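# Stack four magnet blocks into one neat tower

## Task

Take four magnet blocks out of the pile and build a tidy single column of all four, then open the grippers so nothing is held at the end.

## Robot and tools

Robot: two arms, left_arm and right_arm, each ending in a parallel gripper. In the scene frame (origin at table-top height, halfway between the nominal bases; +x out over the table, +z up) left_arm sits on the +y side, its base at (+0.021, +0.315, 0) m, yawed slightly (quat_wxyz +1.000, 0, 0, +0.016); right_arm's base is at (-0.030, -0.287, 0) m (quat_wxyz +1.000, 0, 0, -0.014). Arm names do not match image left/right. A camera stand is fixed behind the arms. Loose objects may occasionally get a small push from outside.

Frames: every hand position, orientation, velocity, target and offset for an arm is in that arm's own base frame. The table is described in the scene frame. Rotations turn about the Hand target's position. Gripper fingers point along its +z and close along its y. end_effector_position is the point between the pads, just under 1 cm behind the fingertips.

execute_actions(actions, cameras): actions is a list of actions, each a table of up to 15 rows; each row is one 1/30 s control step and a short table repeats its last row up to step 15. A row is always 14 numbers in [-1, 1], covering both arms: left_arm dx, dy, dz, rx, ry, rz, opening, then right_arm in the same order. The six pose numbers are an offset, not a pose: measured from that arm's Hand target as it stood when the action began, along the arm's base axes; every row is relative to that same start, but each new action or call starts again from the current Hand target, so repeating an offset adds more motion. Scale: 1.0 equals 0.6 m or 180 degrees; rx, ry, rz form one rotation vector. A translation longer than 1.0 may be shortened along its direction. Opening is absolute: +1 fully open (pad gap about 87 mm), 0 about 31 to 49 mm, -1 closed. To leave an arm alone send six zeros plus its current opening; a 0 opening is itself a command. An empty actions list returns state plus all camera images. cameras: list of names, ["all"], [] for none; an unknown name voids the call.

move(target, speed, blend, opening_speed, blocking, cameras): drives each gripper in a straight line. target is one 14-number row as above, or a list of up to 15 such rows; all rows are offsets from the Hand targets at the start of the move, not from the previous row. speed: m/s, 0.002 to 2.9, default 0.25 (turning up to twice that in rad/s); one value or one per target. blend: corner rounding in m per target, default 0 (stop at each). opening_speed: rate of opening change per second on the -1..1 scale, at least 0.2. blocking=false returns after about 0.5 s while the motion continues. Whole move is capped at 10 s. Paths ignore obstacles and the other arm; faster moves hit harder and stray more; avoid paths passing close to an arm's own base (the elbow may whip round). Result adds a move: line with an ending such as done (within 10 mm and 2 degrees, at rest), off_target, moving, held or fault, plus limits=paced (pose clipped) or limits=held (steps withheld).

wait(seconds): 0 to 3600; lets time pass with no new commands; returns early if a running move ends. stop(): brakes a running move. zoom_image(camera, region): camera is cam_high, cam_low, cam_left_wrist or cam_right_wrist, must be in the latest images; region [x0, y0, x1, y1] pixels from top-left, at most 504 by 504. finished_scene(scene): integer scene number; irreversible, call nothing after it in that reply. Only end once the tower stands and both grippers have released.

Reading results: end_effector_position (m) and end_effector_quat_wxyz per arm; Hand target is the last commanded pose after clipping, the base for next offsets; Tool commands gives current gripper commands. Grippers often rest short of or below the Hand target and may tilt, especially at long reach; a following execute_actions, even all zeros, re-requests it, or send the remaining gap as an offset. Check position and tilt after each move. Orientation commands are clipped to within 40 degrees of the measured one per step. grip_measured is the gripper motor position on the command scale; Joint positions lists joints then gripper on 0 (closed) to 1 (open). To hold a block, command roughly 0.04 below the grip_measured seen at first contact. Joint velocities may read within noise; torques are in Joint positions order, positive toward larger angles, and joints 1 to 3 wrap at ±28 N m. Step readings list some intermediate positions. Camera images: cam_high, cam_low, cam_left_wrist, cam_right_wrist, each 896x504.

Joint ranges (rad): waist -2.618 to 3.054, shoulder 0 to 3.142, elbow 0 to 3.142 (straight at 2.901), wrist pitch -1.571 to 1.571, wrist yaw -1.571 to 1.571, wrist roll -2.094 to 2.094.

Motor heat builds from carrying loads, stretched arms or pushing at unreachable poses; MOTOR HOT appears at 75 °C, an OVER-TEMPERATURE FAULT at 90 °C folds that arm and disables it, and at 100 °C the arm collapses.

Avoid: dropping blocks or releasing them while moving, slamming into the table or fixed objects, hard presses, arm-to-arm contact (including one gripper closing on the other's fingers, or grippers and wrist cameras bumping), strain on camera cables, and anything leaving the table. An arm blocked by contact keeps pushing until you command its target back beyond the gripper.

Each tool is called by a JSON object that holds its "method" and its "body".

## Session

{"method": "execute_actions", "body": {"actions": [], "cameras": ["cam_high","cam_right_wrist","cam_left_wrist"]}}

Scene clock: 0.00 s.
left_arm: end_effector_position=(+0.3799, +0.0188, +0.0408) grip_measured=+1.000 end_effector_quat_wxyz=(+0.546, -0.072, +0.834, -0.014) | right_arm: end_effector_position=(+0.3705, -0.0433, +0.0485) grip_measured=+1.000 end_effector_quat_wxyz=(+0.572, +0.109, +0.810, -0.073)
Joint positions: left_arm=[0.063 1.543 0.398 0.731 0.003 -0.111 1] | right_arm=[-0.021 1.525 0.336 0.837 0.225 0.089 1]
Joint velocities: within noise
Joint torques (N m): no reading
Heat: left arm: 20 °C; right arm: 21 °C.
Hand target: left_arm +0.3823, +0.0190, +0.0448; +0.551, -0.072, +0.831, -0.014 | right_arm +0.3724, -0.0433, +0.0517; +0.575, +0.109, +0.808, -0.072
Tool commands: left_gripper/opening=+1.0 right_gripper/opening=+1.0
Images, in order (width x height): cam_high 896x504, cam_left_wrist 896x504, cam_right_wrist 896x504.

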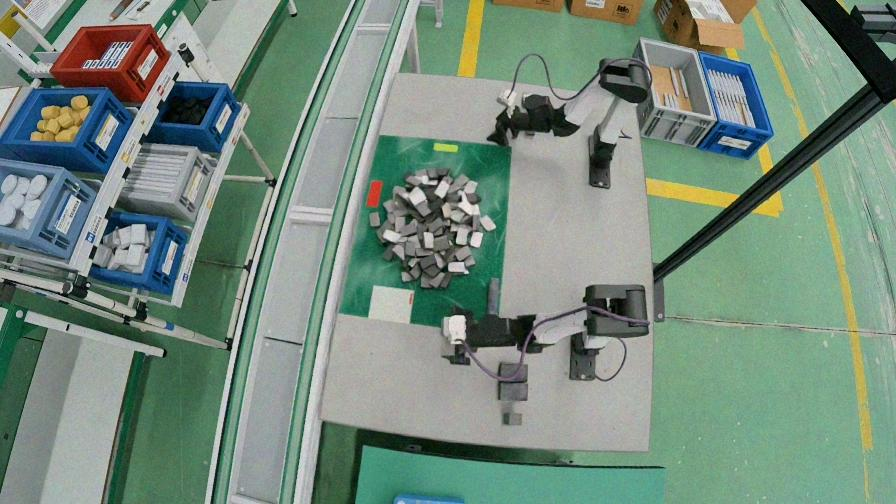

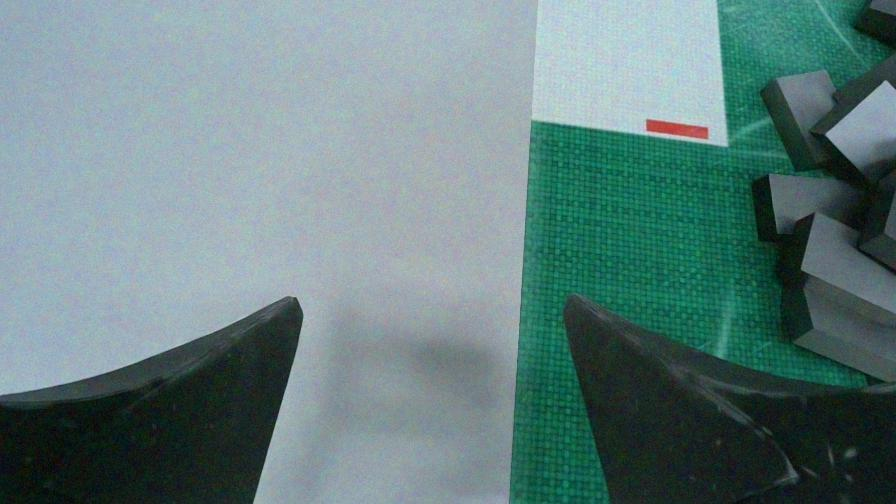

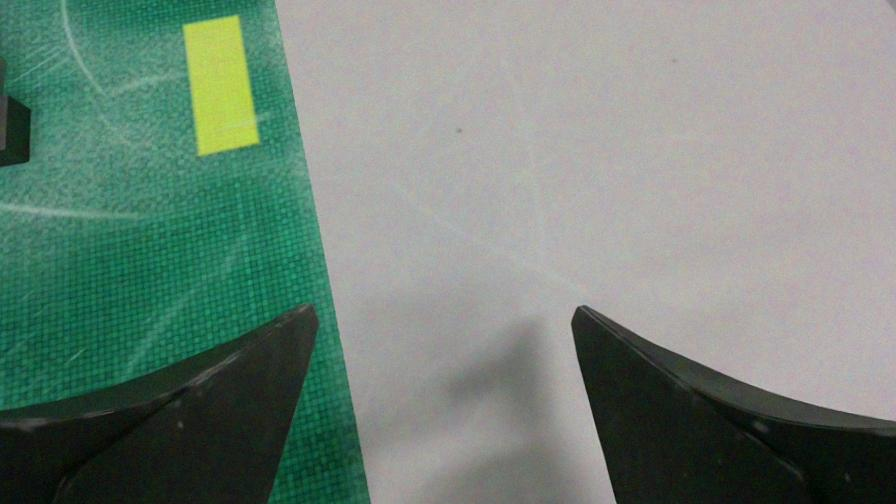

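{"method": "move", "body": {"target": [[0,0,0,0,0,0,1,-0.083,0.1,0.315,0.027,0.2257,0.081,1],[0,0,0,0,0,0,1,-0.083,0.44,0.315,0.027,0.2257,0.081,1]], "blend": [0.06,0], "speed": 0.5, "cameras": ["cam_right_wrist"]}}

{"method": "zoom_image", "body": {"camera": "cam_right_wrist", "region": [200, 0, 700, 280]}}

Scene clock: 11.93 s.
left_arm: end_effector_position=(+0.3799, +0.0188, +0.0408) grip_measured=+1.000 end_effector_quat_wxyz=(+0.546, -0.072, +0.834, -0.014) | right_arm: end_effector_position=(+0.3196, +0.2223, +0.2394) grip_measured=+1.000 end_effector_quat_wxyz=(+0.259, -0.010, +0.966, +0.004)
Joint positions: left_arm=[0.063 1.543 0.398 0.731 0.003 -0.111 1] | right_arm=[0.689 1.839 2.056 -1.359 0.313 0.599 1]
Joint torques (N m): left_arm=[0.28 -5.55 6.8 2.68 -0.01 -0.08] | right_arm=[-0.88 -7.64 8.83 0.66 0.34 0.26]
Heat: left arm: 21 °C; right arm: 22 °C.
Hand target: left_arm +0.3823, +0.0190, +0.0449; +0.551, -0.072, +0.831, -0.014 | right_arm +0.3226, +0.2207, +0.2407; +0.259, +0.000, +0.966, +0.000
Off the commanded pose: left_arm 0.005 m, 1 deg | right_arm 0.004 m, 1 deg.
move: done

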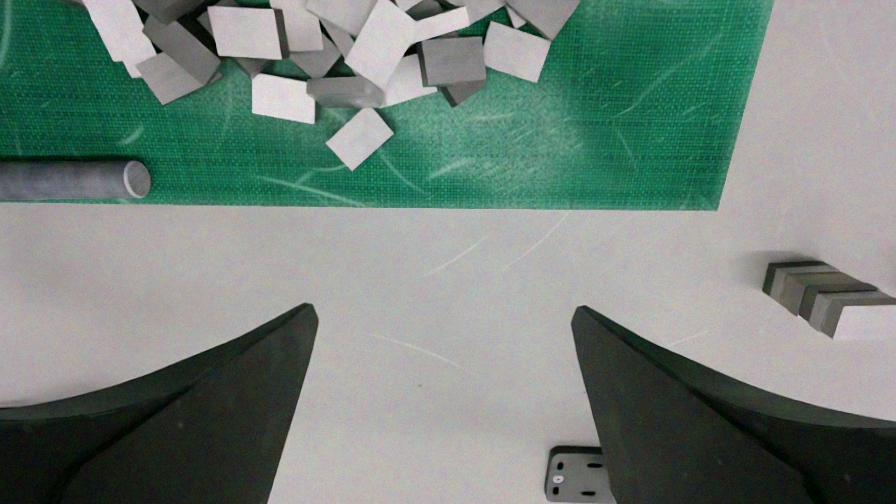

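Scaled by 1.008 from the camera's image (finer frame: 1280x720).

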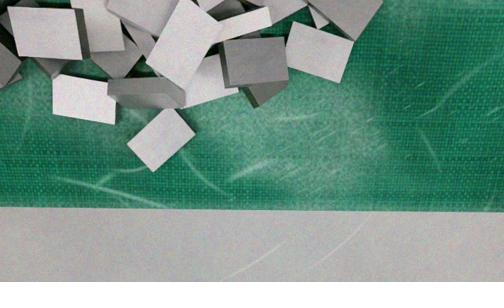

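{"method": "move", "body": {"target": [0,0,0,0,0,0,1,0.042,0.109,-0.276,-0.0306,0.0798,0.2321,0.5], "speed": 0.4, "cameras": ["cam_right_wrist"]}}

Scene clock: 65.53 s.
left_arm: end_effector_position=(+0.3799, +0.0188, +0.0408) grip_measured=+1.000 end_effector_quat_wxyz=(+0.546, -0.072, +0.834, -0.014) | right_arm: end_effector_position=(+0.3417, +0.2787, +0.0731) grip_measured=+0.500 end_effector_quat_wxyz=(+0.112, -0.348, +0.930, +0.039)
Joint positions: left_arm=[0.063 1.543 0.398 0.731 0.003 -0.111 1] | right_arm=[0.687 2.178 1.919 -1.075 -0.001 -0.029 0.75]
Joint torques (N m): left_arm=[0.27 -5.65 6.8 2.69 0 -0.07] | right_arm=[-0.18 -11.03 9.32 0.73 -0.08 -0.04]
Heat: left arm: 26 °C; right arm: 29 °C.
Hand target: left_arm +0.3823, +0.0190, +0.0449; +0.551, -0.072, +0.831, -0.014 | right_arm +0.3478, +0.2860, +0.0751; +0.121, -0.355, +0.926, +0.047
Off the commanded pose: left_arm 0.005 m, 1 deg | right_arm 0.010 m, 2 deg.
move: done

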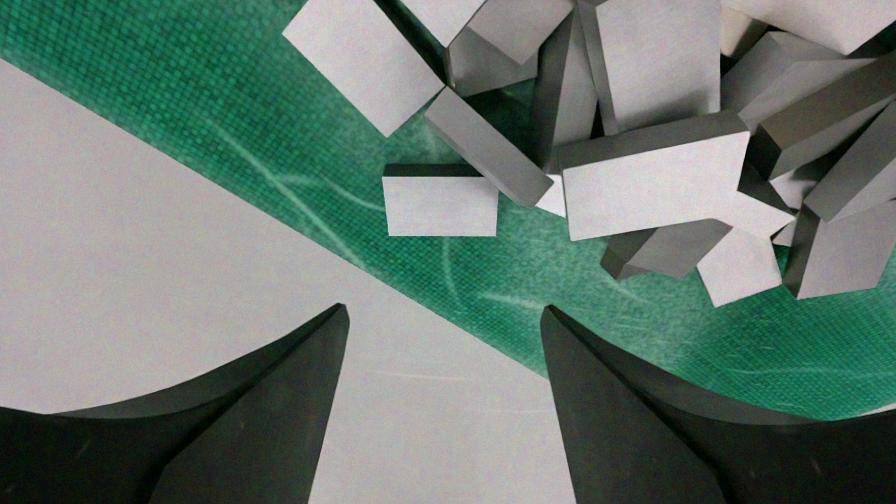

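{"method": "move", "body": {"target": [[0,0,0,0,0,0,1,-0.0123,-0.0097,-0.102,0,0,0,0.3],[0,0,0,0,0,0,1,-0.0123,-0.0097,-0.102,0,0,0,-0.3],[0,0,0,0,0,0,1,-0.02,-0.0097,0.01,0,0,0,-0.3],[0,0,0,0,0,0,1,-0.155,-0.118,-0.04,0,0,0,-0.3]], "speed": [0.15,0.2,0.25,0.3], "blend": [0,0,0.03,0], "opening_speed": 2, "cameras": ["cam_right_wrist"]}}

Scene clock: 93.80 s.
left_arm: end_effector_position=(+0.3799, +0.0188, +0.0408) grip_measured=+1.000 end_effector_quat_wxyz=(+0.546, -0.072, +0.834, -0.014) | right_arm: end_effector_position=(+0.2568, +0.2116, +0.0462) grip_measured=-0.300 end_effector_quat_wxyz=(+0.110, -0.353, +0.929, +0.037)
Joint positions: left_arm=[0.063 1.543 0.398 0.731 0.003 -0.111 1] | right_arm=[0.693 1.779 1.244 -0.804 0.001 -0.033 0.35]
Joint torques (N m): left_arm=[0.27 -5.61 6.78 2.7 -0.02 -0.06] | right_arm=[0.34 -10.69 5.09 0.8 -0.05 0.15]
Heat: left arm: 28 °C; right arm: 36 °C.
Hand target: left_arm +0.3823, +0.0190, +0.0449; +0.551, -0.072, +0.831, -0.014 | right_arm +0.2548, +0.2153, +0.0511; +0.122, -0.355, +0.926, +0.047
Off the commanded pose: left_arm 0.005 m, 1 deg | right_arm 0.006 m, 2 deg.
move: done; target 2's new opening was sent with right_arm's hand 0.011 m and 2 deg from that target

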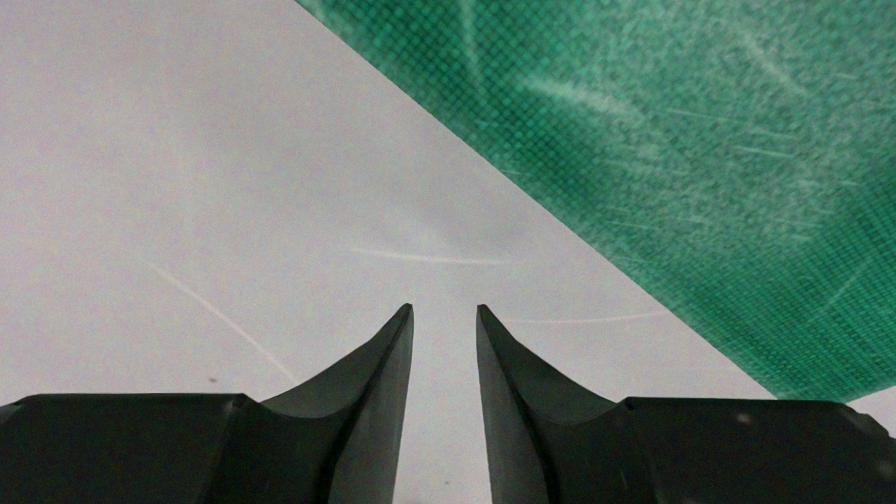

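{"method": "move", "body": {"target": [0,0,0,0,0,0,1,0.151,0.115,0.023,0,0,0,0.3], "speed": 0.4, "cameras": ["cam_right_wrist"]}}

Scene clock: 102.20 s.
left_arm: end_effector_position=(+0.3799, +0.0188, +0.0408) grip_measured=+1.000 end_effector_quat_wxyz=(+0.546, -0.072, +0.834, -0.014) | right_arm: end_effector_position=(+0.3429, +0.2836, +0.0657) grip_measured=+0.300 end_effector_quat_wxyz=(+0.127, -0.352, +0.926, +0.044)
Joint positions: left_arm=[0.063 1.543 0.398 0.731 0.003 -0.111 1] | right_arm=[0.693 2.16 1.858 -0.998 -0.002 -0.033 0.65]
Joint torques (N m): left_arm=[0.29 -5.57 6.83 2.68 -0.02 -0.08] | right_arm=[-0.8 -10.25 9.39 0.56 -0.07 0.04]
Heat: left arm: 28 °C; right arm: 35 °C.
Hand target: left_arm +0.3823, +0.0190, +0.0449; +0.551, -0.072, +0.831, -0.014 | right_arm +0.3454, +0.2842, +0.0648; +0.121, -0.355, +0.926, +0.047
Off the commanded pose: left_arm 0.005 m, 1 deg | right_arm 0.003 m, 1 deg.
move: done

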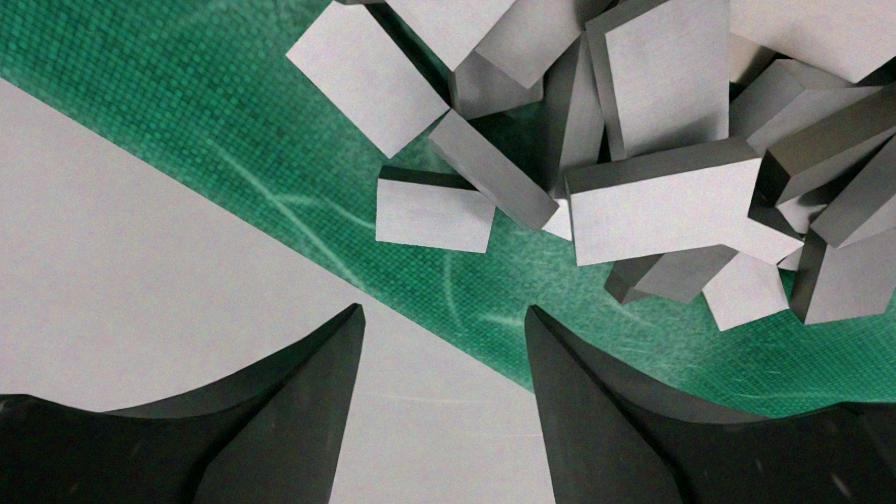

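{"method": "move", "body": {"target": [0,0,0,0,0,0,1,0.0025,0.0125,-0.05,0,0,-0.031,0.35], "speed": 0.2, "cameras": ["cam_right_wrist"]}}

Scene clock: 113.90 s.
left_arm: end_effector_position=(+0.3799, +0.0188, +0.0408) grip_measured=+1.000 end_effector_quat_wxyz=(+0.546, -0.072, +0.834, -0.014) | right_arm: end_effector_position=(+0.3478, +0.2901, +0.0433) grip_measured=+0.350 end_effector_quat_wxyz=(+0.126, -0.315, +0.940, +0.045)
Joint positions: left_arm=[0.063 1.543 0.398 0.731 0.003 -0.111 1] | right_arm=[0.693 2.206 1.842 -0.939 0.006 0.046 0.675]
Joint torques (N m): left_arm=[0.29 -5.59 6.8 2.67 -0.02 -0.06] | right_arm=[0.28 -10.74 5.89 0.85 0.11 0.23]
Heat: left arm: 29 °C; right arm: 35 °C.
Hand target: left_arm +0.3823, +0.0190, +0.0449; +0.551, -0.072, +0.831, -0.014 | right_arm +0.3470, +0.2918, +0.0350; +0.124, -0.310, +0.942, +0.041
Off the commanded pose: left_arm 0.005 m, 1 deg | right_arm 0.009 m, 1 deg.
move: done

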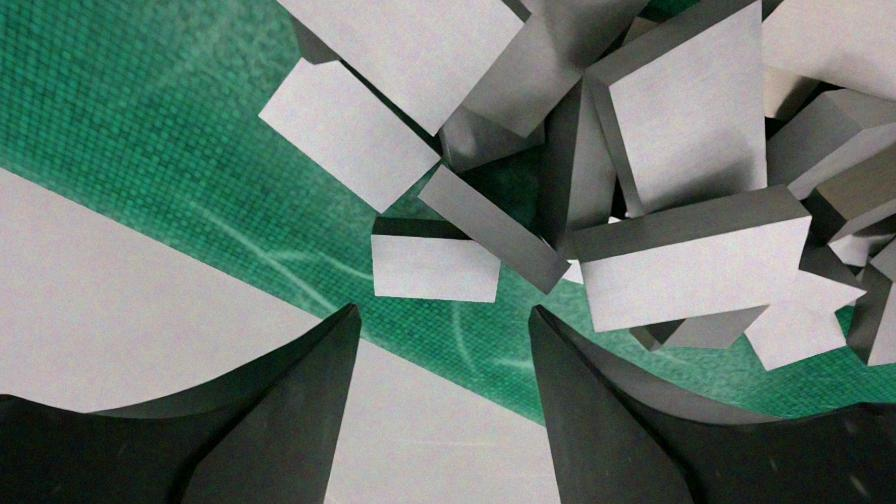

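{"method": "move", "body": {"target": [[0,0,0,0,0,0,1,-0.012,0.0015,0.005,0,0,0,0.15],[0,0,0,0,0,0,1,-0.0117,0.001,-0.04,0,0,0,0.15]], "speed": [0.1,0.1], "cameras": ["cam_right_wrist"]}}

Scene clock: 128.67 s.
left_arm: end_effector_position=(+0.3799, +0.0188, +0.0408) grip_measured=+1.000 end_effector_quat_wxyz=(+0.546, -0.072, +0.834, -0.014) | right_arm: end_effector_position=(+0.3398, +0.2908, +0.0301) grip_measured=+0.150 end_effector_quat_wxyz=(+0.125, -0.314, +0.940, +0.043)
Joint positions: left_arm=[0.063 1.543 0.398 0.731 0.003 -0.111 1] | right_arm=[0.708 2.194 1.77 -0.882 0.014 0.062 0.575]
Joint torques (N m): left_arm=[0.25 -5.56 6.76 2.67 0 -0.08] | right_arm=[-0.03 -10.06 3.62 1.16 0.13 0.24]
Heat: left arm: 30 °C; right arm: 37 °C.
Hand target: left_arm +0.3823, +0.0190, +0.0449; +0.551, -0.072, +0.831, -0.014 | right_arm +0.3401, +0.2923, +0.0109; +0.124, -0.310, +0.942, +0.041
Off the commanded pose: left_arm 0.005 m, 1 deg | right_arm 0.019 m, 1 deg.
move: off_target (right_arm)

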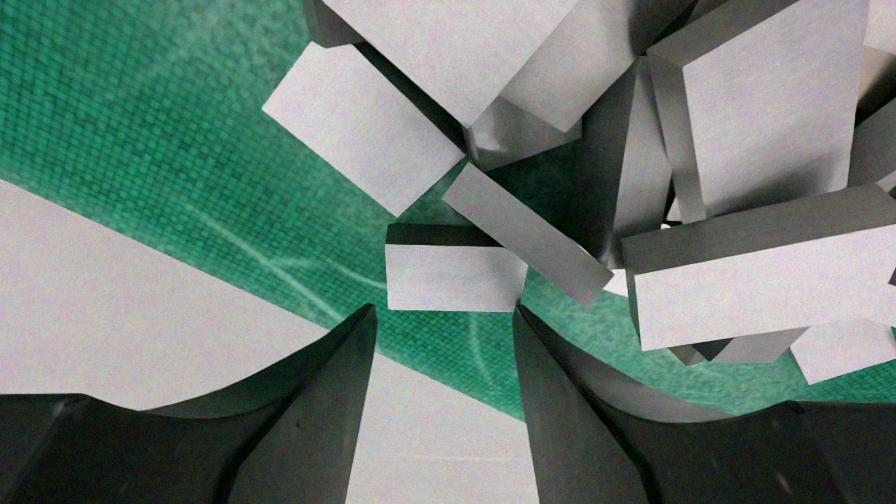

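{"method": "move", "body": {"target": [[0,0,0,0,0,0,1,0,0,0.045,0,0,0,0.15],[0,0,0,0,0,0,1,0.004,-0.005,0.045,0,0,0,0.35],[0,0,0,0,0,0,1,0.003,-0.004,0.002,0,0,0,0.35],[0,0,0,0,0,0,1,0.003,-0.004,0.002,0,0,0,-0.3]], "speed": [0.15,0.15,0.12,0.1], "opening_speed": 2, "cameras": ["cam_right_wrist"]}}

Scene clock: 145.73 s.
left_arm: end_effector_position=(+0.3799, +0.0188, +0.0408) grip_measured=+1.000 end_effector_quat_wxyz=(+0.546, -0.072, +0.834, -0.014) | right_arm: end_effector_position=(+0.3412, +0.2918, +0.0233) grip_measured=+0.087 end_effector_quat_wxyz=(+0.129, -0.313, +0.940, +0.044)
Joint positions: left_arm=[0.063 1.543 0.398 0.731 0.003 -0.111 1] | right_arm=[0.708 2.198 1.747 -0.847 0.015 0.062 0.543]
Joint torques (N m): left_arm=[0.29 -5.52 6.74 2.69 -0.03 -0.06] | right_arm=[-0.62 -10.45 5.64 0.84 0.08 0.17]
Heat: left arm: 30 °C; right arm: 36 °C.
Hand target: left_arm +0.3823, +0.0190, +0.0449; +0.551, -0.072, +0.831, -0.014 | right_arm +0.3418, +0.2899, +0.0121; +0.124, -0.310, +0.942, +0.041
Off the commanded pose: left_arm 0.005 m, 1 deg | right_arm 0.011 m, 1 deg.
move: off_target (right_arm); target 4's new opening was sent with right_arm's hand 0.011 m and 1 deg from that target

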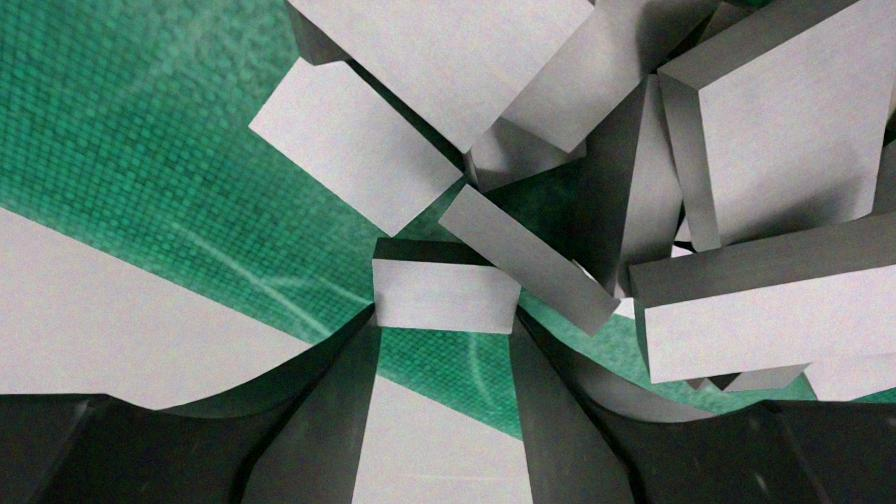

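{"method": "move", "body": {"target": [[0,0,0,0,0,0,1,-0.01,-0.01,0.11,0,0,0,-0.3],[0,0,0,0,0,0,1,-0.153,-0.15,0.063,0,0,0,-0.3],[0,0,0,0,0,0,1,-0.153,-0.15,0.0,0,0,0,-0.3],[0,0,0,0,0,0,1,-0.153,-0.15,0.0,0,0,0,0.35],[0,0,0,0,0,0,1,-0.153,-0.15,0.147,0,0,0,0.35]], "speed": [0.2,0.3,0.08,0.1,0.25], "blend": [0.03,0.01,0,0,0], "opening_speed": 2, "cameras": ["cam_right_wrist"]}}

Scene clock: 160.37 s.
left_arm: end_effector_position=(+0.3799, +0.0188, +0.0408) grip_measured=+1.000 end_effector_quat_wxyz=(+0.546, -0.072, +0.834, -0.014) | right_arm: end_effector_position=(+0.2449, +0.2020, +0.0919) grip_measured=+0.350 end_effector_quat_wxyz=(+0.115, -0.308, +0.943, +0.044)
Joint positions: left_arm=[0.063 1.543 0.398 0.731 0.003 -0.111 1] | right_arm=[0.683 1.671 1.303 -0.955 0.001 0.052 0.675]
Joint torques (N m): left_arm=[0.28 -5.63 6.83 2.67 -0.02 -0.08] | right_arm=[-1.03 -8.35 8.9 0.56 0.15 0.01]
Heat: left arm: 31 °C; right arm: 37 °C.
Hand target: left_arm +0.3823, +0.0190, +0.0449; +0.551, -0.072, +0.831, -0.014 | right_arm +0.2500, +0.2000, +0.1003; +0.124, -0.310, +0.942, +0.041
Off the commanded pose: left_arm 0.005 m, 1 deg | right_arm 0.010 m, 1 deg.
move: done

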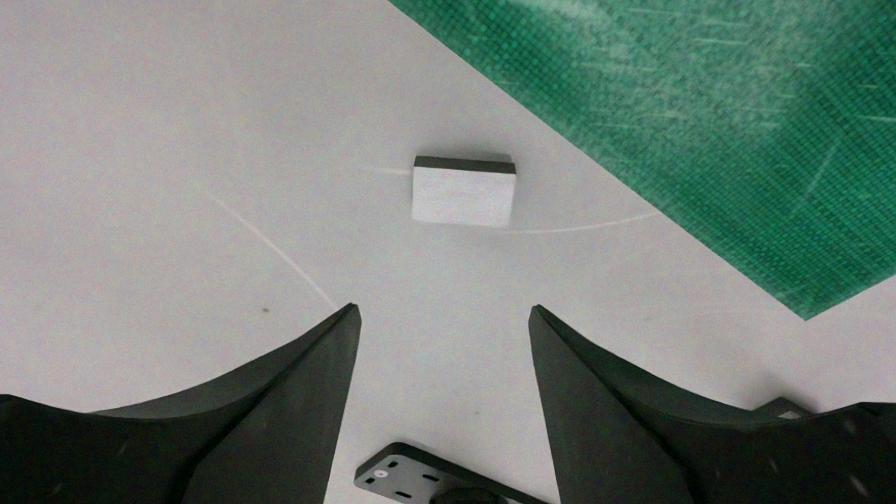

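{"method": "move", "body": {"target": [0,0,0,0,0,0,1,0.15,0.083,0.183,0.0174,-0.0536,-0.2013,0.5], "speed": 0.4, "cameras": ["cam_right_wrist"]}}

{"method": "zoom_image", "body": {"camera": "cam_right_wrist", "region": [150, 0, 650, 240]}}

Scene clock: 175.17 s.
left_arm: end_effector_position=(+0.3799, +0.0188, +0.0408) grip_measured=+1.000 end_effector_quat_wxyz=(+0.546, -0.072, +0.834, -0.014) | right_arm: end_effector_position=(+0.3395, +0.2475, +0.2109) grip_measured=+0.500 end_effector_quat_wxyz=(+0.218, -0.005, +0.976, +0.004)
Joint positions: left_arm=[0.063 1.543 0.398 0.731 0.003 -0.111 1] | right_arm=[0.682 2.022 2.214 -1.407 0.262 0.624 0.75]
Joint torques (N m): left_arm=[0.27 -5.61 6.79 2.67 -0.03 -0.09] | right_arm=[0.25 -8.81 8.85 0.63 0.31 0.28]
Heat: left arm: 32 °C; right arm: 35 °C.
Hand target: left_arm +0.3823, +0.0190, +0.0449; +0.551, -0.072, +0.831, -0.014 | right_arm +0.3399, +0.2497, +0.2101; +0.216, -0.001, +0.976, +0.000
Off the commanded pose: left_arm 0.005 m, 1 deg | right_arm 0.002 m, 1 deg.
move: done

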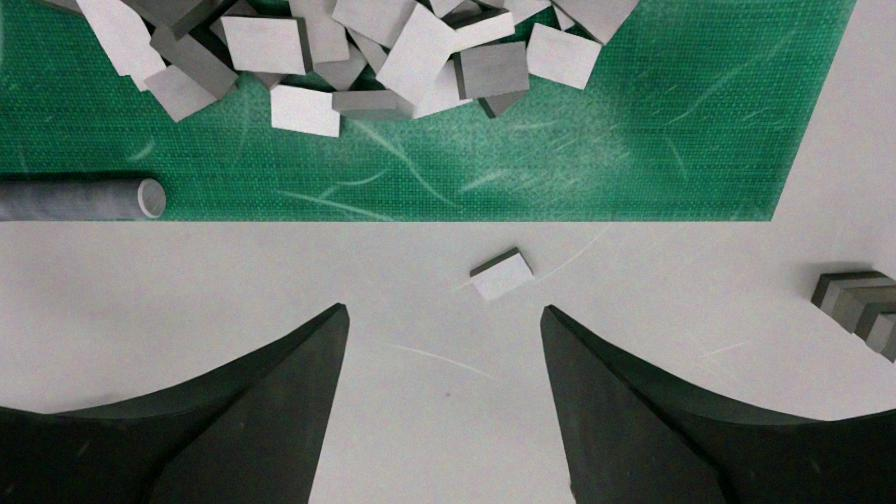

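Scaled by 1.008 from the camera's image (finer frame: 1280x720).

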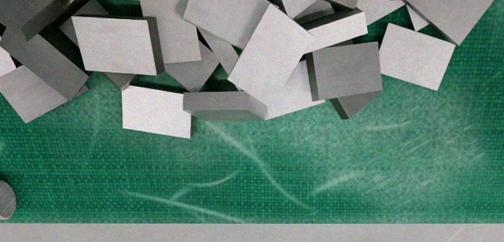

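{"method": "move", "body": {"target": [0,0,0,0,0,0,1,0.111,0.044,-0.217,0.017,0.0538,-0.194,0.25], "speed": 0.4, "cameras": ["cam_right_wrist"]}}

Scene clock: 222.10 s.
left_arm: end_effector_position=(+0.3799, +0.0188, +0.0407) grip_measured=+1.000 end_effector_quat_wxyz=(+0.546, -0.072, +0.834, -0.014) | right_arm: end_effector_position=(+0.4062, +0.2759, +0.0839) grip_measured=+0.250 end_effector_quat_wxyz=(+0.133, +0.289, +0.947, -0.037)
Joint positions: left_arm=[0.063 1.543 0.398 0.73 0.003 -0.111 1] | right_arm=[0.611 2.544 2.609 -1.526 0.255 1.188 0.625]
Joint torques (N m): left_arm=[0.28 -5.6 6.78 2.67 -0.03 -0.08] | right_arm=[-0.75 -11.85 8.51 0.25 0.14 0.27]
Heat: left arm: 33 °C; right arm: 39 °C.
Hand target: left_arm +0.3823, +0.0190, +0.0448; +0.551, -0.072, +0.831, -0.014 | right_arm +0.4066, +0.2761, +0.0798; +0.124, +0.297, +0.946, -0.039
Off the commanded pose: left_arm 0.005 m, 1 deg | right_arm 0.004 m, 1 deg.
move: done

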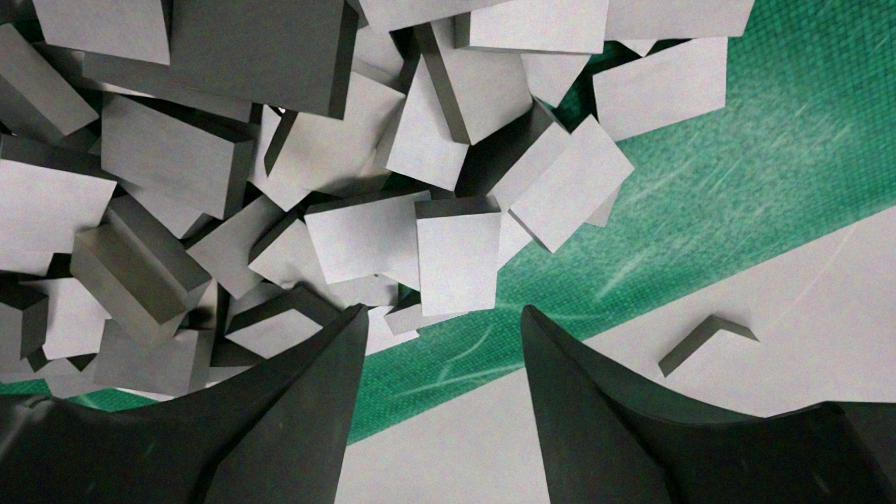

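{"method": "move", "body": {"target": [0,0,0,0,0,0,1,-0.019,-0.0885,-0.017,0,0,0.25,0.4], "speed": 0.3, "cameras": ["cam_right_wrist"]}}

Scene clock: 253.07 s.
left_arm: end_effector_position=(+0.3799, +0.0188, +0.0407) grip_measured=+1.000 end_effector_quat_wxyz=(+0.546, -0.072, +0.834, -0.014) | right_arm: end_effector_position=(+0.3918, +0.2231, +0.0539) grip_measured=+0.400 end_effector_quat_wxyz=(+0.110, -0.084, +0.990, -0.003)
Joint positions: left_arm=[0.063 1.543 0.398 0.73 0.003 -0.111 1] | right_arm=[0.525 2.26 1.979 -1.091 0.099 0.346 0.7]
Joint torques (N m): left_arm=[0.29 -5.61 6.82 2.7 -0.02 -0.07] | right_arm=[-0.91 -15.92 5.55 0.7 0.03 -0.01]
Heat: left arm: 34 °C; right arm: 48 °C.
Hand target: left_arm +0.3823, +0.0190, +0.0448; +0.551, -0.072, +0.831, -0.014 | right_arm +0.3952, +0.2231, +0.0697; +0.130, -0.087, +0.988, +0.011
Off the commanded pose: left_arm 0.005 m, 1 deg | right_arm 0.016 m, 3 deg.
move: off_target (right_arm)

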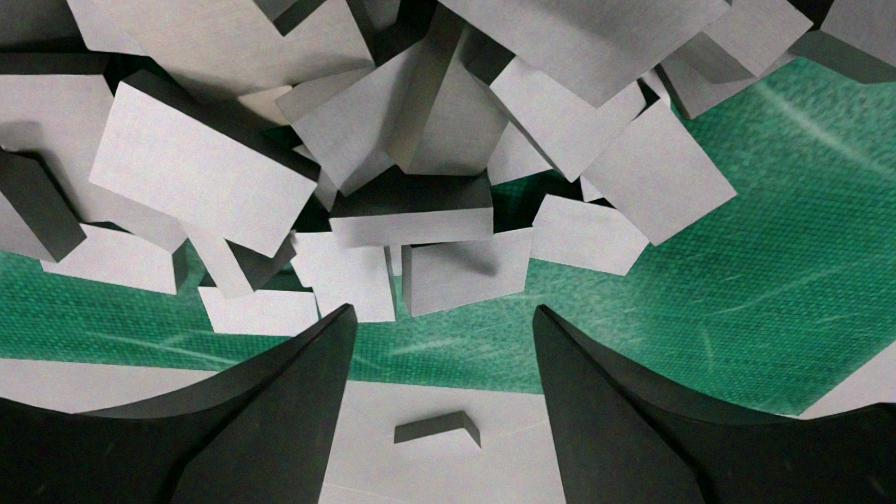

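{"method": "zoom_image", "body": {"camera": "cam_right_wrist", "region": [250, 60, 750, 340]}}

Scaled by 1.008 from the camera's image (finer frame: 1280x720).

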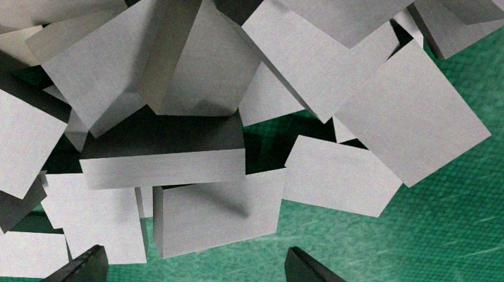

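{"method": "move", "body": {"target": [[0,0,0,0,0,0,1,-0.01,0.01,0.055,0,0,-0.04,0.4],[0,0,0,0,0,0,1,0.027,0.079,0.035,0,0,-0.228,0.25]], "speed": 0.3, "blend": [0.02,0], "cameras": ["cam_right_wrist"]}}

Scene clock: 307.73 s.
left_arm: end_effector_position=(+0.3799, +0.0188, +0.0407) grip_measured=+1.000 end_effector_quat_wxyz=(+0.546, -0.072, +0.834, -0.014) | right_arm: end_effector_position=(+0.4121, +0.2686, +0.0946) grip_measured=+0.250 end_effector_quat_wxyz=(+0.130, +0.261, +0.956, -0.024)
Joint positions: left_arm=[0.063 1.543 0.398 0.73 0.003 -0.111 1] | right_arm=[0.584 2.552 2.668 -1.55 0.227 1.101 0.625]
Joint torques (N m): left_arm=[0.29 -5.64 6.72 2.69 -0.01 -0.06] | right_arm=[0.28 -11.89 8.51 0.26 0.33 0.27]
Heat: left arm: 36 °C; right arm: 57 °C.
Hand target: left_arm +0.3823, +0.0190, +0.0448; +0.551, -0.072, +0.831, -0.014 | right_arm +0.4115, +0.2704, +0.0907; +0.125, +0.265, +0.956, -0.035
Off the commanded pose: left_arm 0.005 m, 1 deg | right_arm 0.004 m, 1 deg.
joint sent to its limit (right arm) — joint 4 (wrist pitch), lower limit. The joint targets still meet the commanded pose.
move: done

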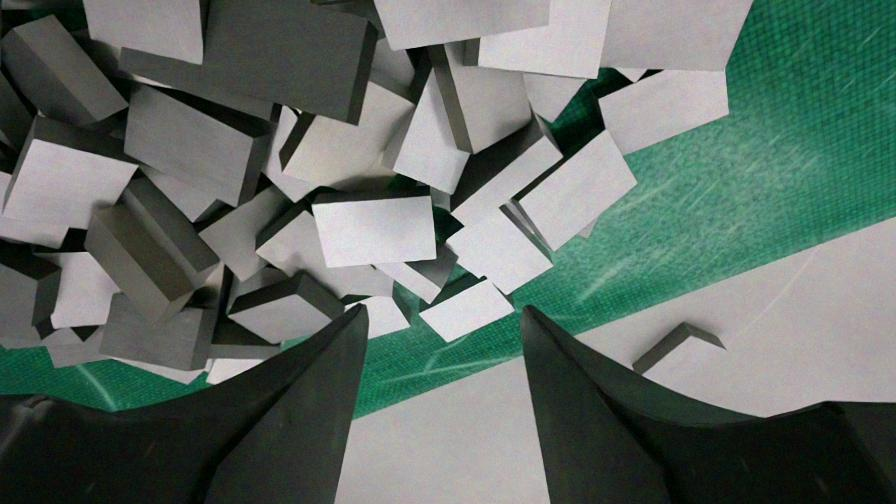

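{"method": "move", "body": {"target": [0,0,0,0,0,0,1,0.041,0.0245,-0.012,0,0,0.019,0.45], "speed": 0.2, "cameras": ["cam_right_wrist","cam_low"]}}

Scene clock: 331.33 s.
left_arm: end_effector_position=(+0.3799, +0.0188, +0.0407) grip_measured=+1.000 end_effector_quat_wxyz=(+0.546, -0.072, +0.834, -0.014) | right_arm: end_effector_position=(+0.4311, +0.2803, +0.0851) grip_measured=+0.450 end_effector_quat_wxyz=(+0.149, +0.244, +0.958, -0.006)
Joint positions: left_arm=[0.063 1.543 0.398 0.73 0.003 -0.111 1] | right_arm=[0.584 2.663 2.841 -1.553 0.227 1.061 0.725]
Joint torques (N m): left_arm=[0.28 -5.55 6.8 2.68 -0.02 -0.07] | right_arm=[-0.03 -12.56 8.49 0.63 0.22 0.01]
Heat: left arm: 36 °C; right arm: 55 °C.
Hand target: left_arm +0.3823, +0.0190, +0.0448; +0.551, -0.072, +0.831, -0.014 | right_arm +0.4361, +0.2851, +0.0835; +0.126, +0.236, +0.963, -0.031
Off the commanded pose: left_arm 0.005 m, 1 deg | right_arm 0.007 m, 4 deg.
elbow stopped short (right arm): the move would have taken joint 3 (elbow) straighter than the controller allows.
move: off_target (right_arm)
Images, in order (width x height): cam_low 896x504, cam_right_wrist 896x504.

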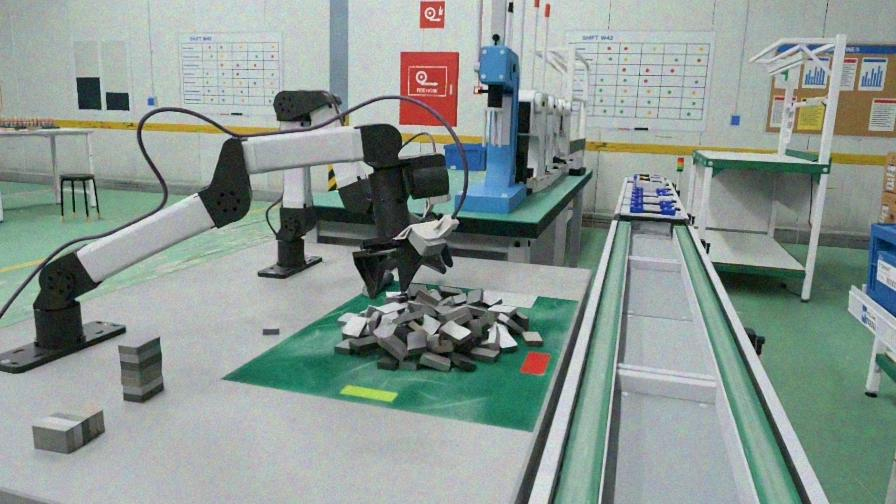

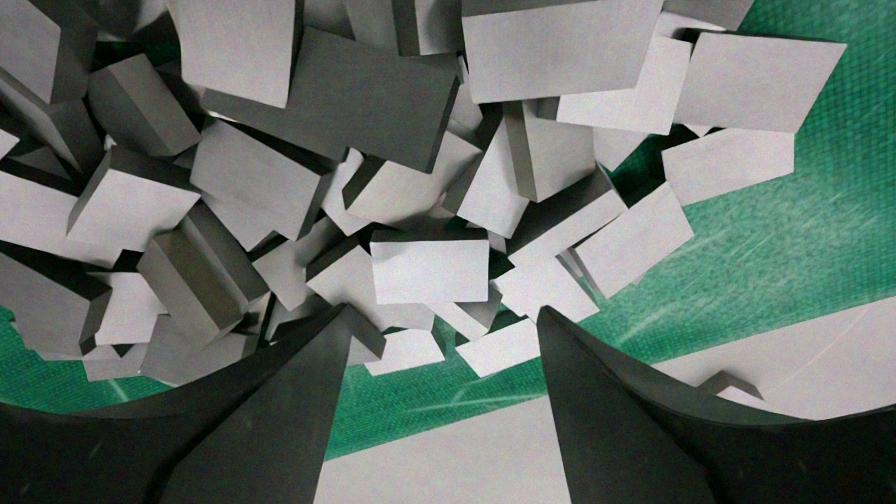

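{"method": "move", "body": {"target": [0,0,0,0,0,0,1,-0.007,0.0055,-0.027,0,0,0,0.3], "speed": 0.12, "cameras": ["cam_right_wrist"]}}

Scene clock: 345.40 s.
left_arm: end_effector_position=(+0.3799, +0.0188, +0.0407) grip_measured=+1.000 end_effector_quat_wxyz=(+0.546, -0.072, +0.834, -0.014) | right_arm: end_effector_position=(+0.4284, +0.2825, +0.0695) grip_measured=+0.300 end_effector_quat_wxyz=(+0.138, +0.240, +0.961, -0.017)
Joint positions: left_arm=[0.063 1.543 0.398 0.73 0.003 -0.111 1] | right_arm=[0.591 2.695 2.841 -1.553 0.227 1.061 0.65]
Joint torques (N m): left_arm=[0.25 -5.61 6.78 2.69 0 -0.09] | right_arm=[0.29 -12.88 8.38 0.54 0.25 0.11]
Heat: left arm: 36 °C; right arm: 55 °C.
Hand target: left_arm +0.3823, +0.0190, +0.0448; +0.551, -0.072, +0.831, -0.014 | right_arm +0.4318, +0.2885, +0.0672; +0.126, +0.236, +0.963, -0.031
Off the commanded pose: left_arm 0.005 m, 1 deg | right_arm 0.007 m, 2 deg.
elbow stopped short (right arm): the move would have taken joint 3 (elbow) straighter than the controller allows.
move: done

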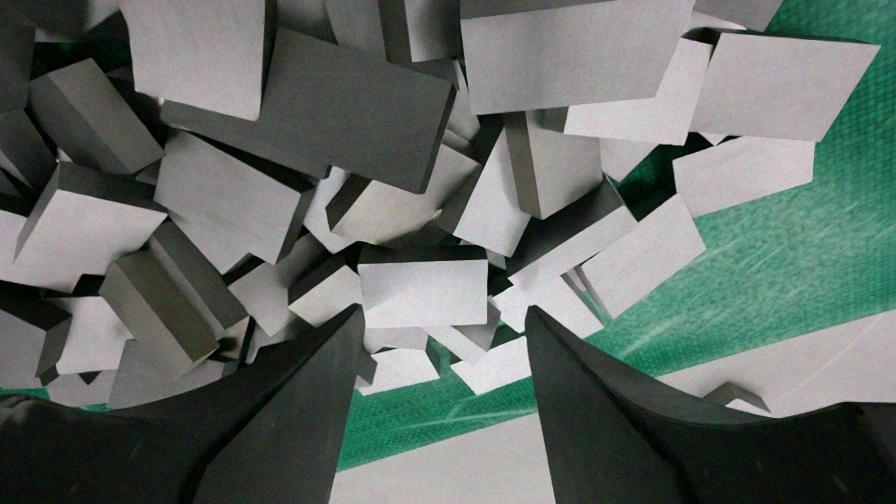

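{"method": "move", "body": {"target": [[0,0,0,0,0,0,1,0.001,0.0125,0.003,0,0,0,0.3],[0,0,0,0,0,0,1,0.001,0.0125,-0.014,0,0,0,0.3]], "speed": 0.1, "cameras": ["cam_right_wrist"]}}

Scene clock: 353.70 s.
left_arm: end_effector_position=(+0.3799, +0.0188, +0.0407) grip_measured=+1.000 end_effector_quat_wxyz=(+0.546, -0.072, +0.834, -0.014) | right_arm: end_effector_position=(+0.4269, +0.2893, +0.0618) grip_measured=+0.300 end_effector_quat_wxyz=(+0.137, +0.234, +0.962, -0.017)
Joint positions: left_arm=[0.063 1.543 0.398 0.73 0.003 -0.111 1] | right_arm=[0.603 2.711 2.841 -1.539 0.227 1.061 0.65]
Joint torques (N m): left_arm=[0.27 -5.6 6.76 2.7 -0.03 -0.07] | right_arm=[0.16 -12.7 8.47 0.64 0.26 0.22]
Heat: left arm: 37 °C; right arm: 60 °C.
Hand target: left_arm +0.3823, +0.0190, +0.0448; +0.551, -0.072, +0.831, -0.014 | right_arm +0.4323, +0.2959, +0.0589; +0.126, +0.236, +0.963, -0.031
Off the commanded pose: left_arm 0.005 m, 1 deg | right_arm 0.009 m, 2 deg.
elbow stopped short (right arm): the move would have taken joint 3 (elbow) straighter than the controller allows.
move: done

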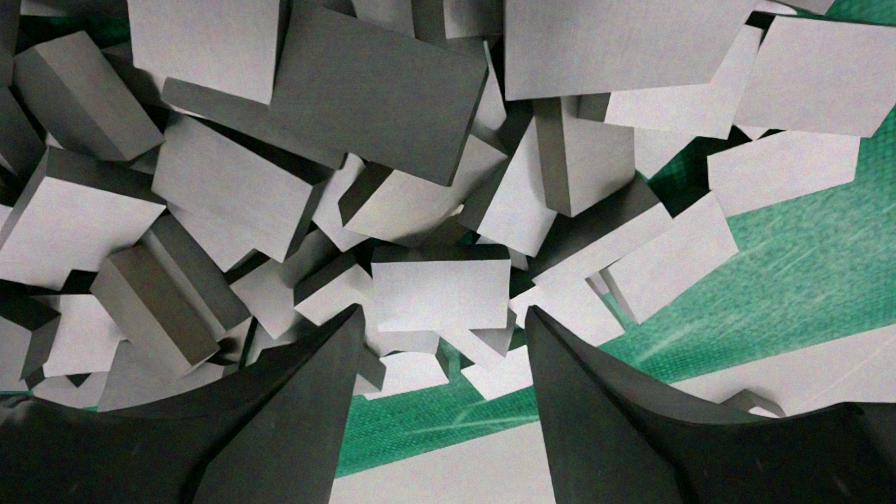

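{"method": "move", "body": {"target": [[0,0,0,0,0,0,1,0,0,0,0,0,0,-0.3],[0,0,0,0,0,0,1,-0.02,-0.015,0.09,0,0,0,-0.3]], "speed": [0.1,0.15], "opening_speed": 2, "cameras": ["cam_right_wrist"]}}

Scene clock: 365.17 s.
left_arm: end_effector_position=(+0.3799, +0.0188, +0.0407) grip_measured=+1.000 end_effector_quat_wxyz=(+0.546, -0.072, +0.834, -0.014) | right_arm: end_effector_position=(+0.4248, +0.2878, +0.0921) grip_measured=+0.077 end_effector_quat_wxyz=(+0.152, +0.235, +0.960, -0.001)
Joint positions: left_arm=[0.063 1.543 0.398 0.73 0.003 -0.111 1] | right_arm=[0.603 2.643 2.829 -1.552 0.227 1.061 0.538]
Joint torques (N m): left_arm=[0.28 -5.61 6.76 2.68 -0.02 -0.08] | right_arm=[0.03 -17.8 5.31 0.38 0.24 0.16]
Heat: left arm: 37 °C; right arm: 63 °C.
Hand target: left_arm +0.3823, +0.0190, +0.0449; +0.551, -0.072, +0.831, -0.014 | right_arm +0.4204, +0.2870, +0.1129; +0.126, +0.236, +0.963, -0.031
Off the commanded pose: left_arm 0.005 m, 1 deg | right_arm 0.021 m, 5 deg.
elbow stopped short (right arm): the move would have taken joint 3 (elbow) straighter than the controller allows.
joint sent to its limit (right arm) — joint 4 (wrist pitch), lower limit. The joint targets are off in orientation, not in position.
move: off_target (right_arm)

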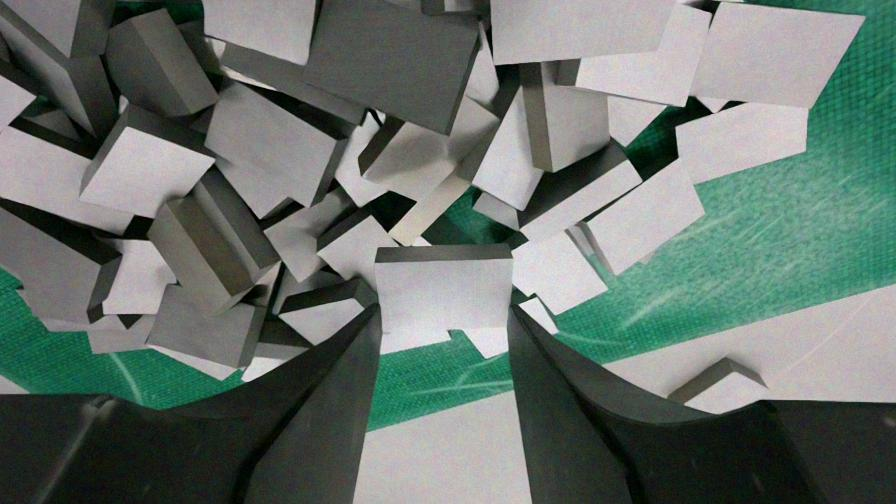

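{"method": "move", "body": {"target": [0,0,0,0,0,0,1,-0.281,-0.145,-0.063,0,0,0.327,-0.3], "speed": 0.4, "cameras": ["cam_right_wrist"]}}

Scene clock: 375.70 s.
left_arm: end_effector_position=(+0.3799, +0.0188, +0.0407) grip_measured=+1.000 end_effector_quat_wxyz=(+0.546, -0.072, +0.834, -0.014) | right_arm: end_effector_position=(+0.2508, +0.1970, +0.0672) grip_measured=+0.077 end_effector_quat_wxyz=(+0.108, -0.260, +0.959, +0.022)
Joint positions: left_arm=[0.063 1.543 0.398 0.73 0.003 -0.111 1] | right_arm=[0.672 1.72 1.26 -0.894 0.044 0.137 0.538]
Joint torques (N m): left_arm=[0.29 -5.5 6.79 2.69 -0.02 -0.07] | right_arm=[-0.21 -10.77 5.72 0.77 -0.03 0.06]
Heat: left arm: 37 °C; right arm: 68 °C.
Hand target: left_arm +0.3823, +0.0190, +0.0449; +0.551, -0.072, +0.831, -0.014 | right_arm +0.2518, +0.1999, +0.0751; +0.125, -0.268, +0.955, +0.035
Off the commanded pose: left_arm 0.005 m, 1 deg | right_arm 0.009 m, 3 deg.
move: off_target (right_arm)

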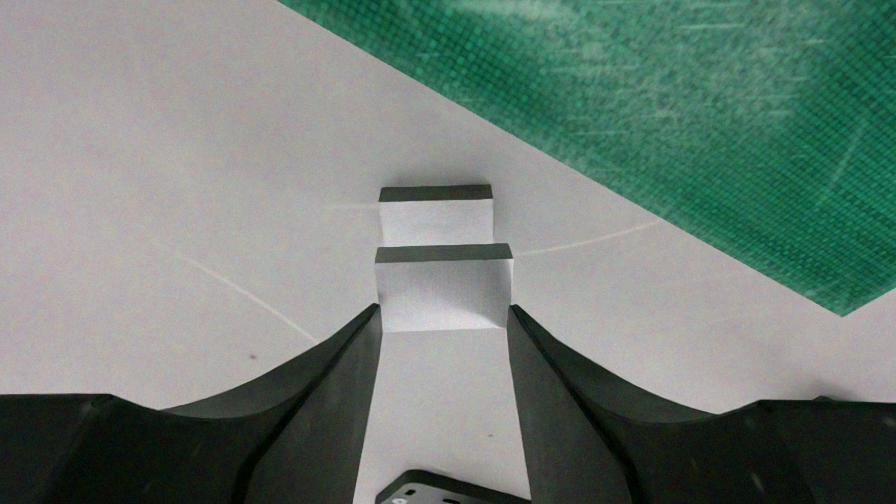

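{"method": "move", "body": {"target": [0,0,0,0,0,0,1,-0.003,0.003,-0.052,0,0,0,-0.3], "speed": 0.1, "cameras": ["cam_right_wrist"]}}

Scene clock: 394.17 s.
left_arm: end_effector_position=(+0.3799, +0.0188, +0.0407) grip_measured=+1.000 end_effector_quat_wxyz=(+0.546, -0.072, +0.834, -0.014) | right_arm: end_effector_position=(+0.2513, +0.1975, +0.0445) grip_measured=+0.077 end_effector_quat_wxyz=(+0.121, -0.260, +0.958, +0.028)
Joint positions: left_arm=[0.063 1.543 0.398 0.73 0.003 -0.111 1] | right_arm=[0.672 1.72 1.165 -0.771 0.044 0.137 0.538]
Joint torques (N m): left_arm=[0.28 -5.59 6.75 2.7 -0.02 -0.08] | right_arm=[0.53 -8.34 5.67 0.79 0 0.07]
Heat: left arm: 37 °C; right arm: 63 °C.
Hand target: left_arm +0.3823, +0.0190, +0.0449; +0.551, -0.072, +0.831, -0.014 | right_arm +0.2500, +0.2017, +0.0439; +0.125, -0.268, +0.955, +0.035
Off the commanded pose: left_arm 0.005 m, 1 deg | right_arm 0.004 m, 1 deg.
move: done

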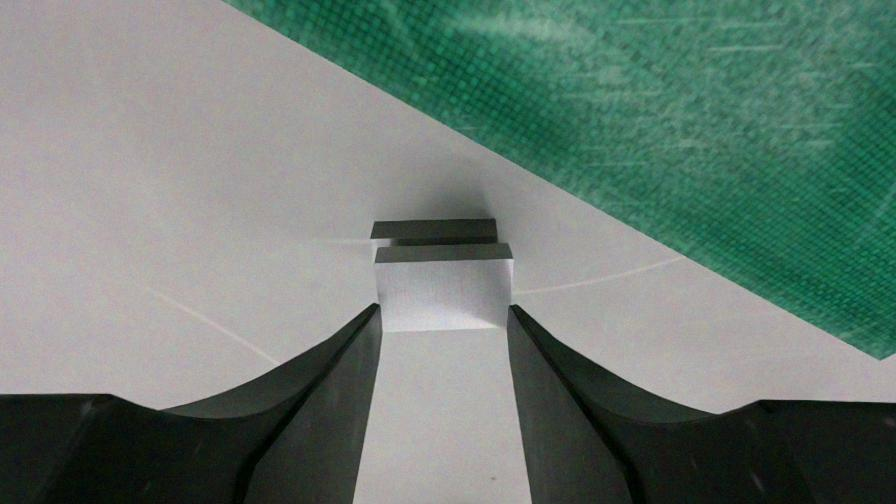

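{"method": "move", "body": {"target": [0,0,0,0,0,0,1,-0.006,0.007,0.003,0,0,0,-0.3], "speed": 0.1, "cameras": ["cam_right_wrist"]}}

{"method": "zoom_image", "body": {"camera": "cam_right_wrist", "region": [340, 190, 560, 350]}}

Scene clock: 405.93 s.
left_arm: end_effector_position=(+0.3799, +0.0188, +0.0407) grip_measured=+1.000 end_effector_quat_wxyz=(+0.546, -0.072, +0.834, -0.014) | right_arm: end_effector_position=(+0.2472, +0.2026, +0.0445) grip_measured=+0.077 end_effector_quat_wxyz=(+0.121, -0.270, +0.955, +0.029)
Joint positions: left_arm=[0.063 1.543 0.398 0.73 0.003 -0.111 1] | right_arm=[0.693 1.72 1.165 -0.771 0.044 0.137 0.538]
Joint torques (N m): left_arm=[0.34 -5.59 6.75 2.68 -0.02 -0.08] | right_arm=[0.18 -8.53 6.04 0.73 0.03 0.21]
Heat: left arm: 37 °C; right arm: 58 °C.
Hand target: left_arm +0.3823, +0.0190, +0.0449; +0.551, -0.072, +0.831, -0.014 | right_arm +0.2464, +0.2059, +0.0457; +0.125, -0.268, +0.955, +0.035
Off the commanded pose: left_arm 0.005 m, 1 deg | right_arm 0.004 m, 1 deg.
move: done

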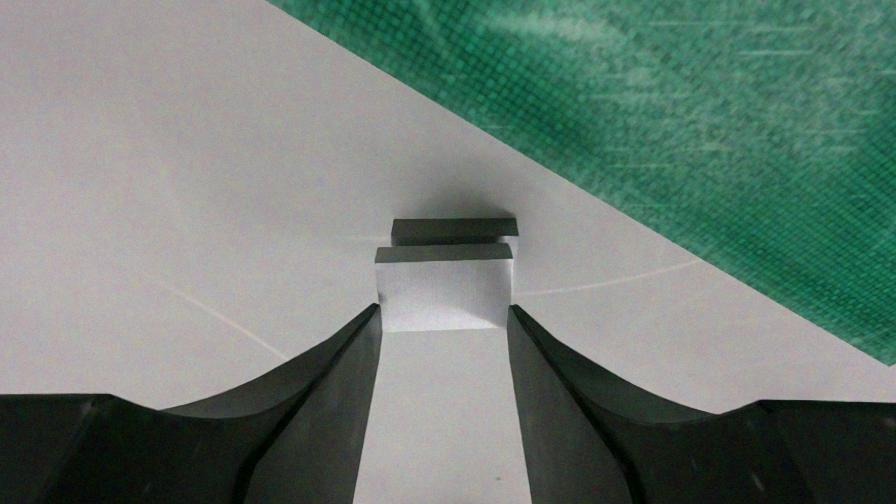

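Scaled by 2.291 from the camera's image (finer frame: 1280x720).

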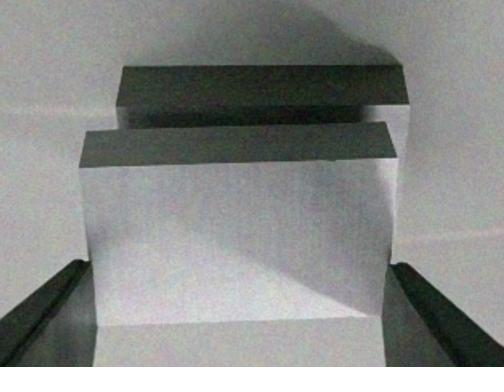

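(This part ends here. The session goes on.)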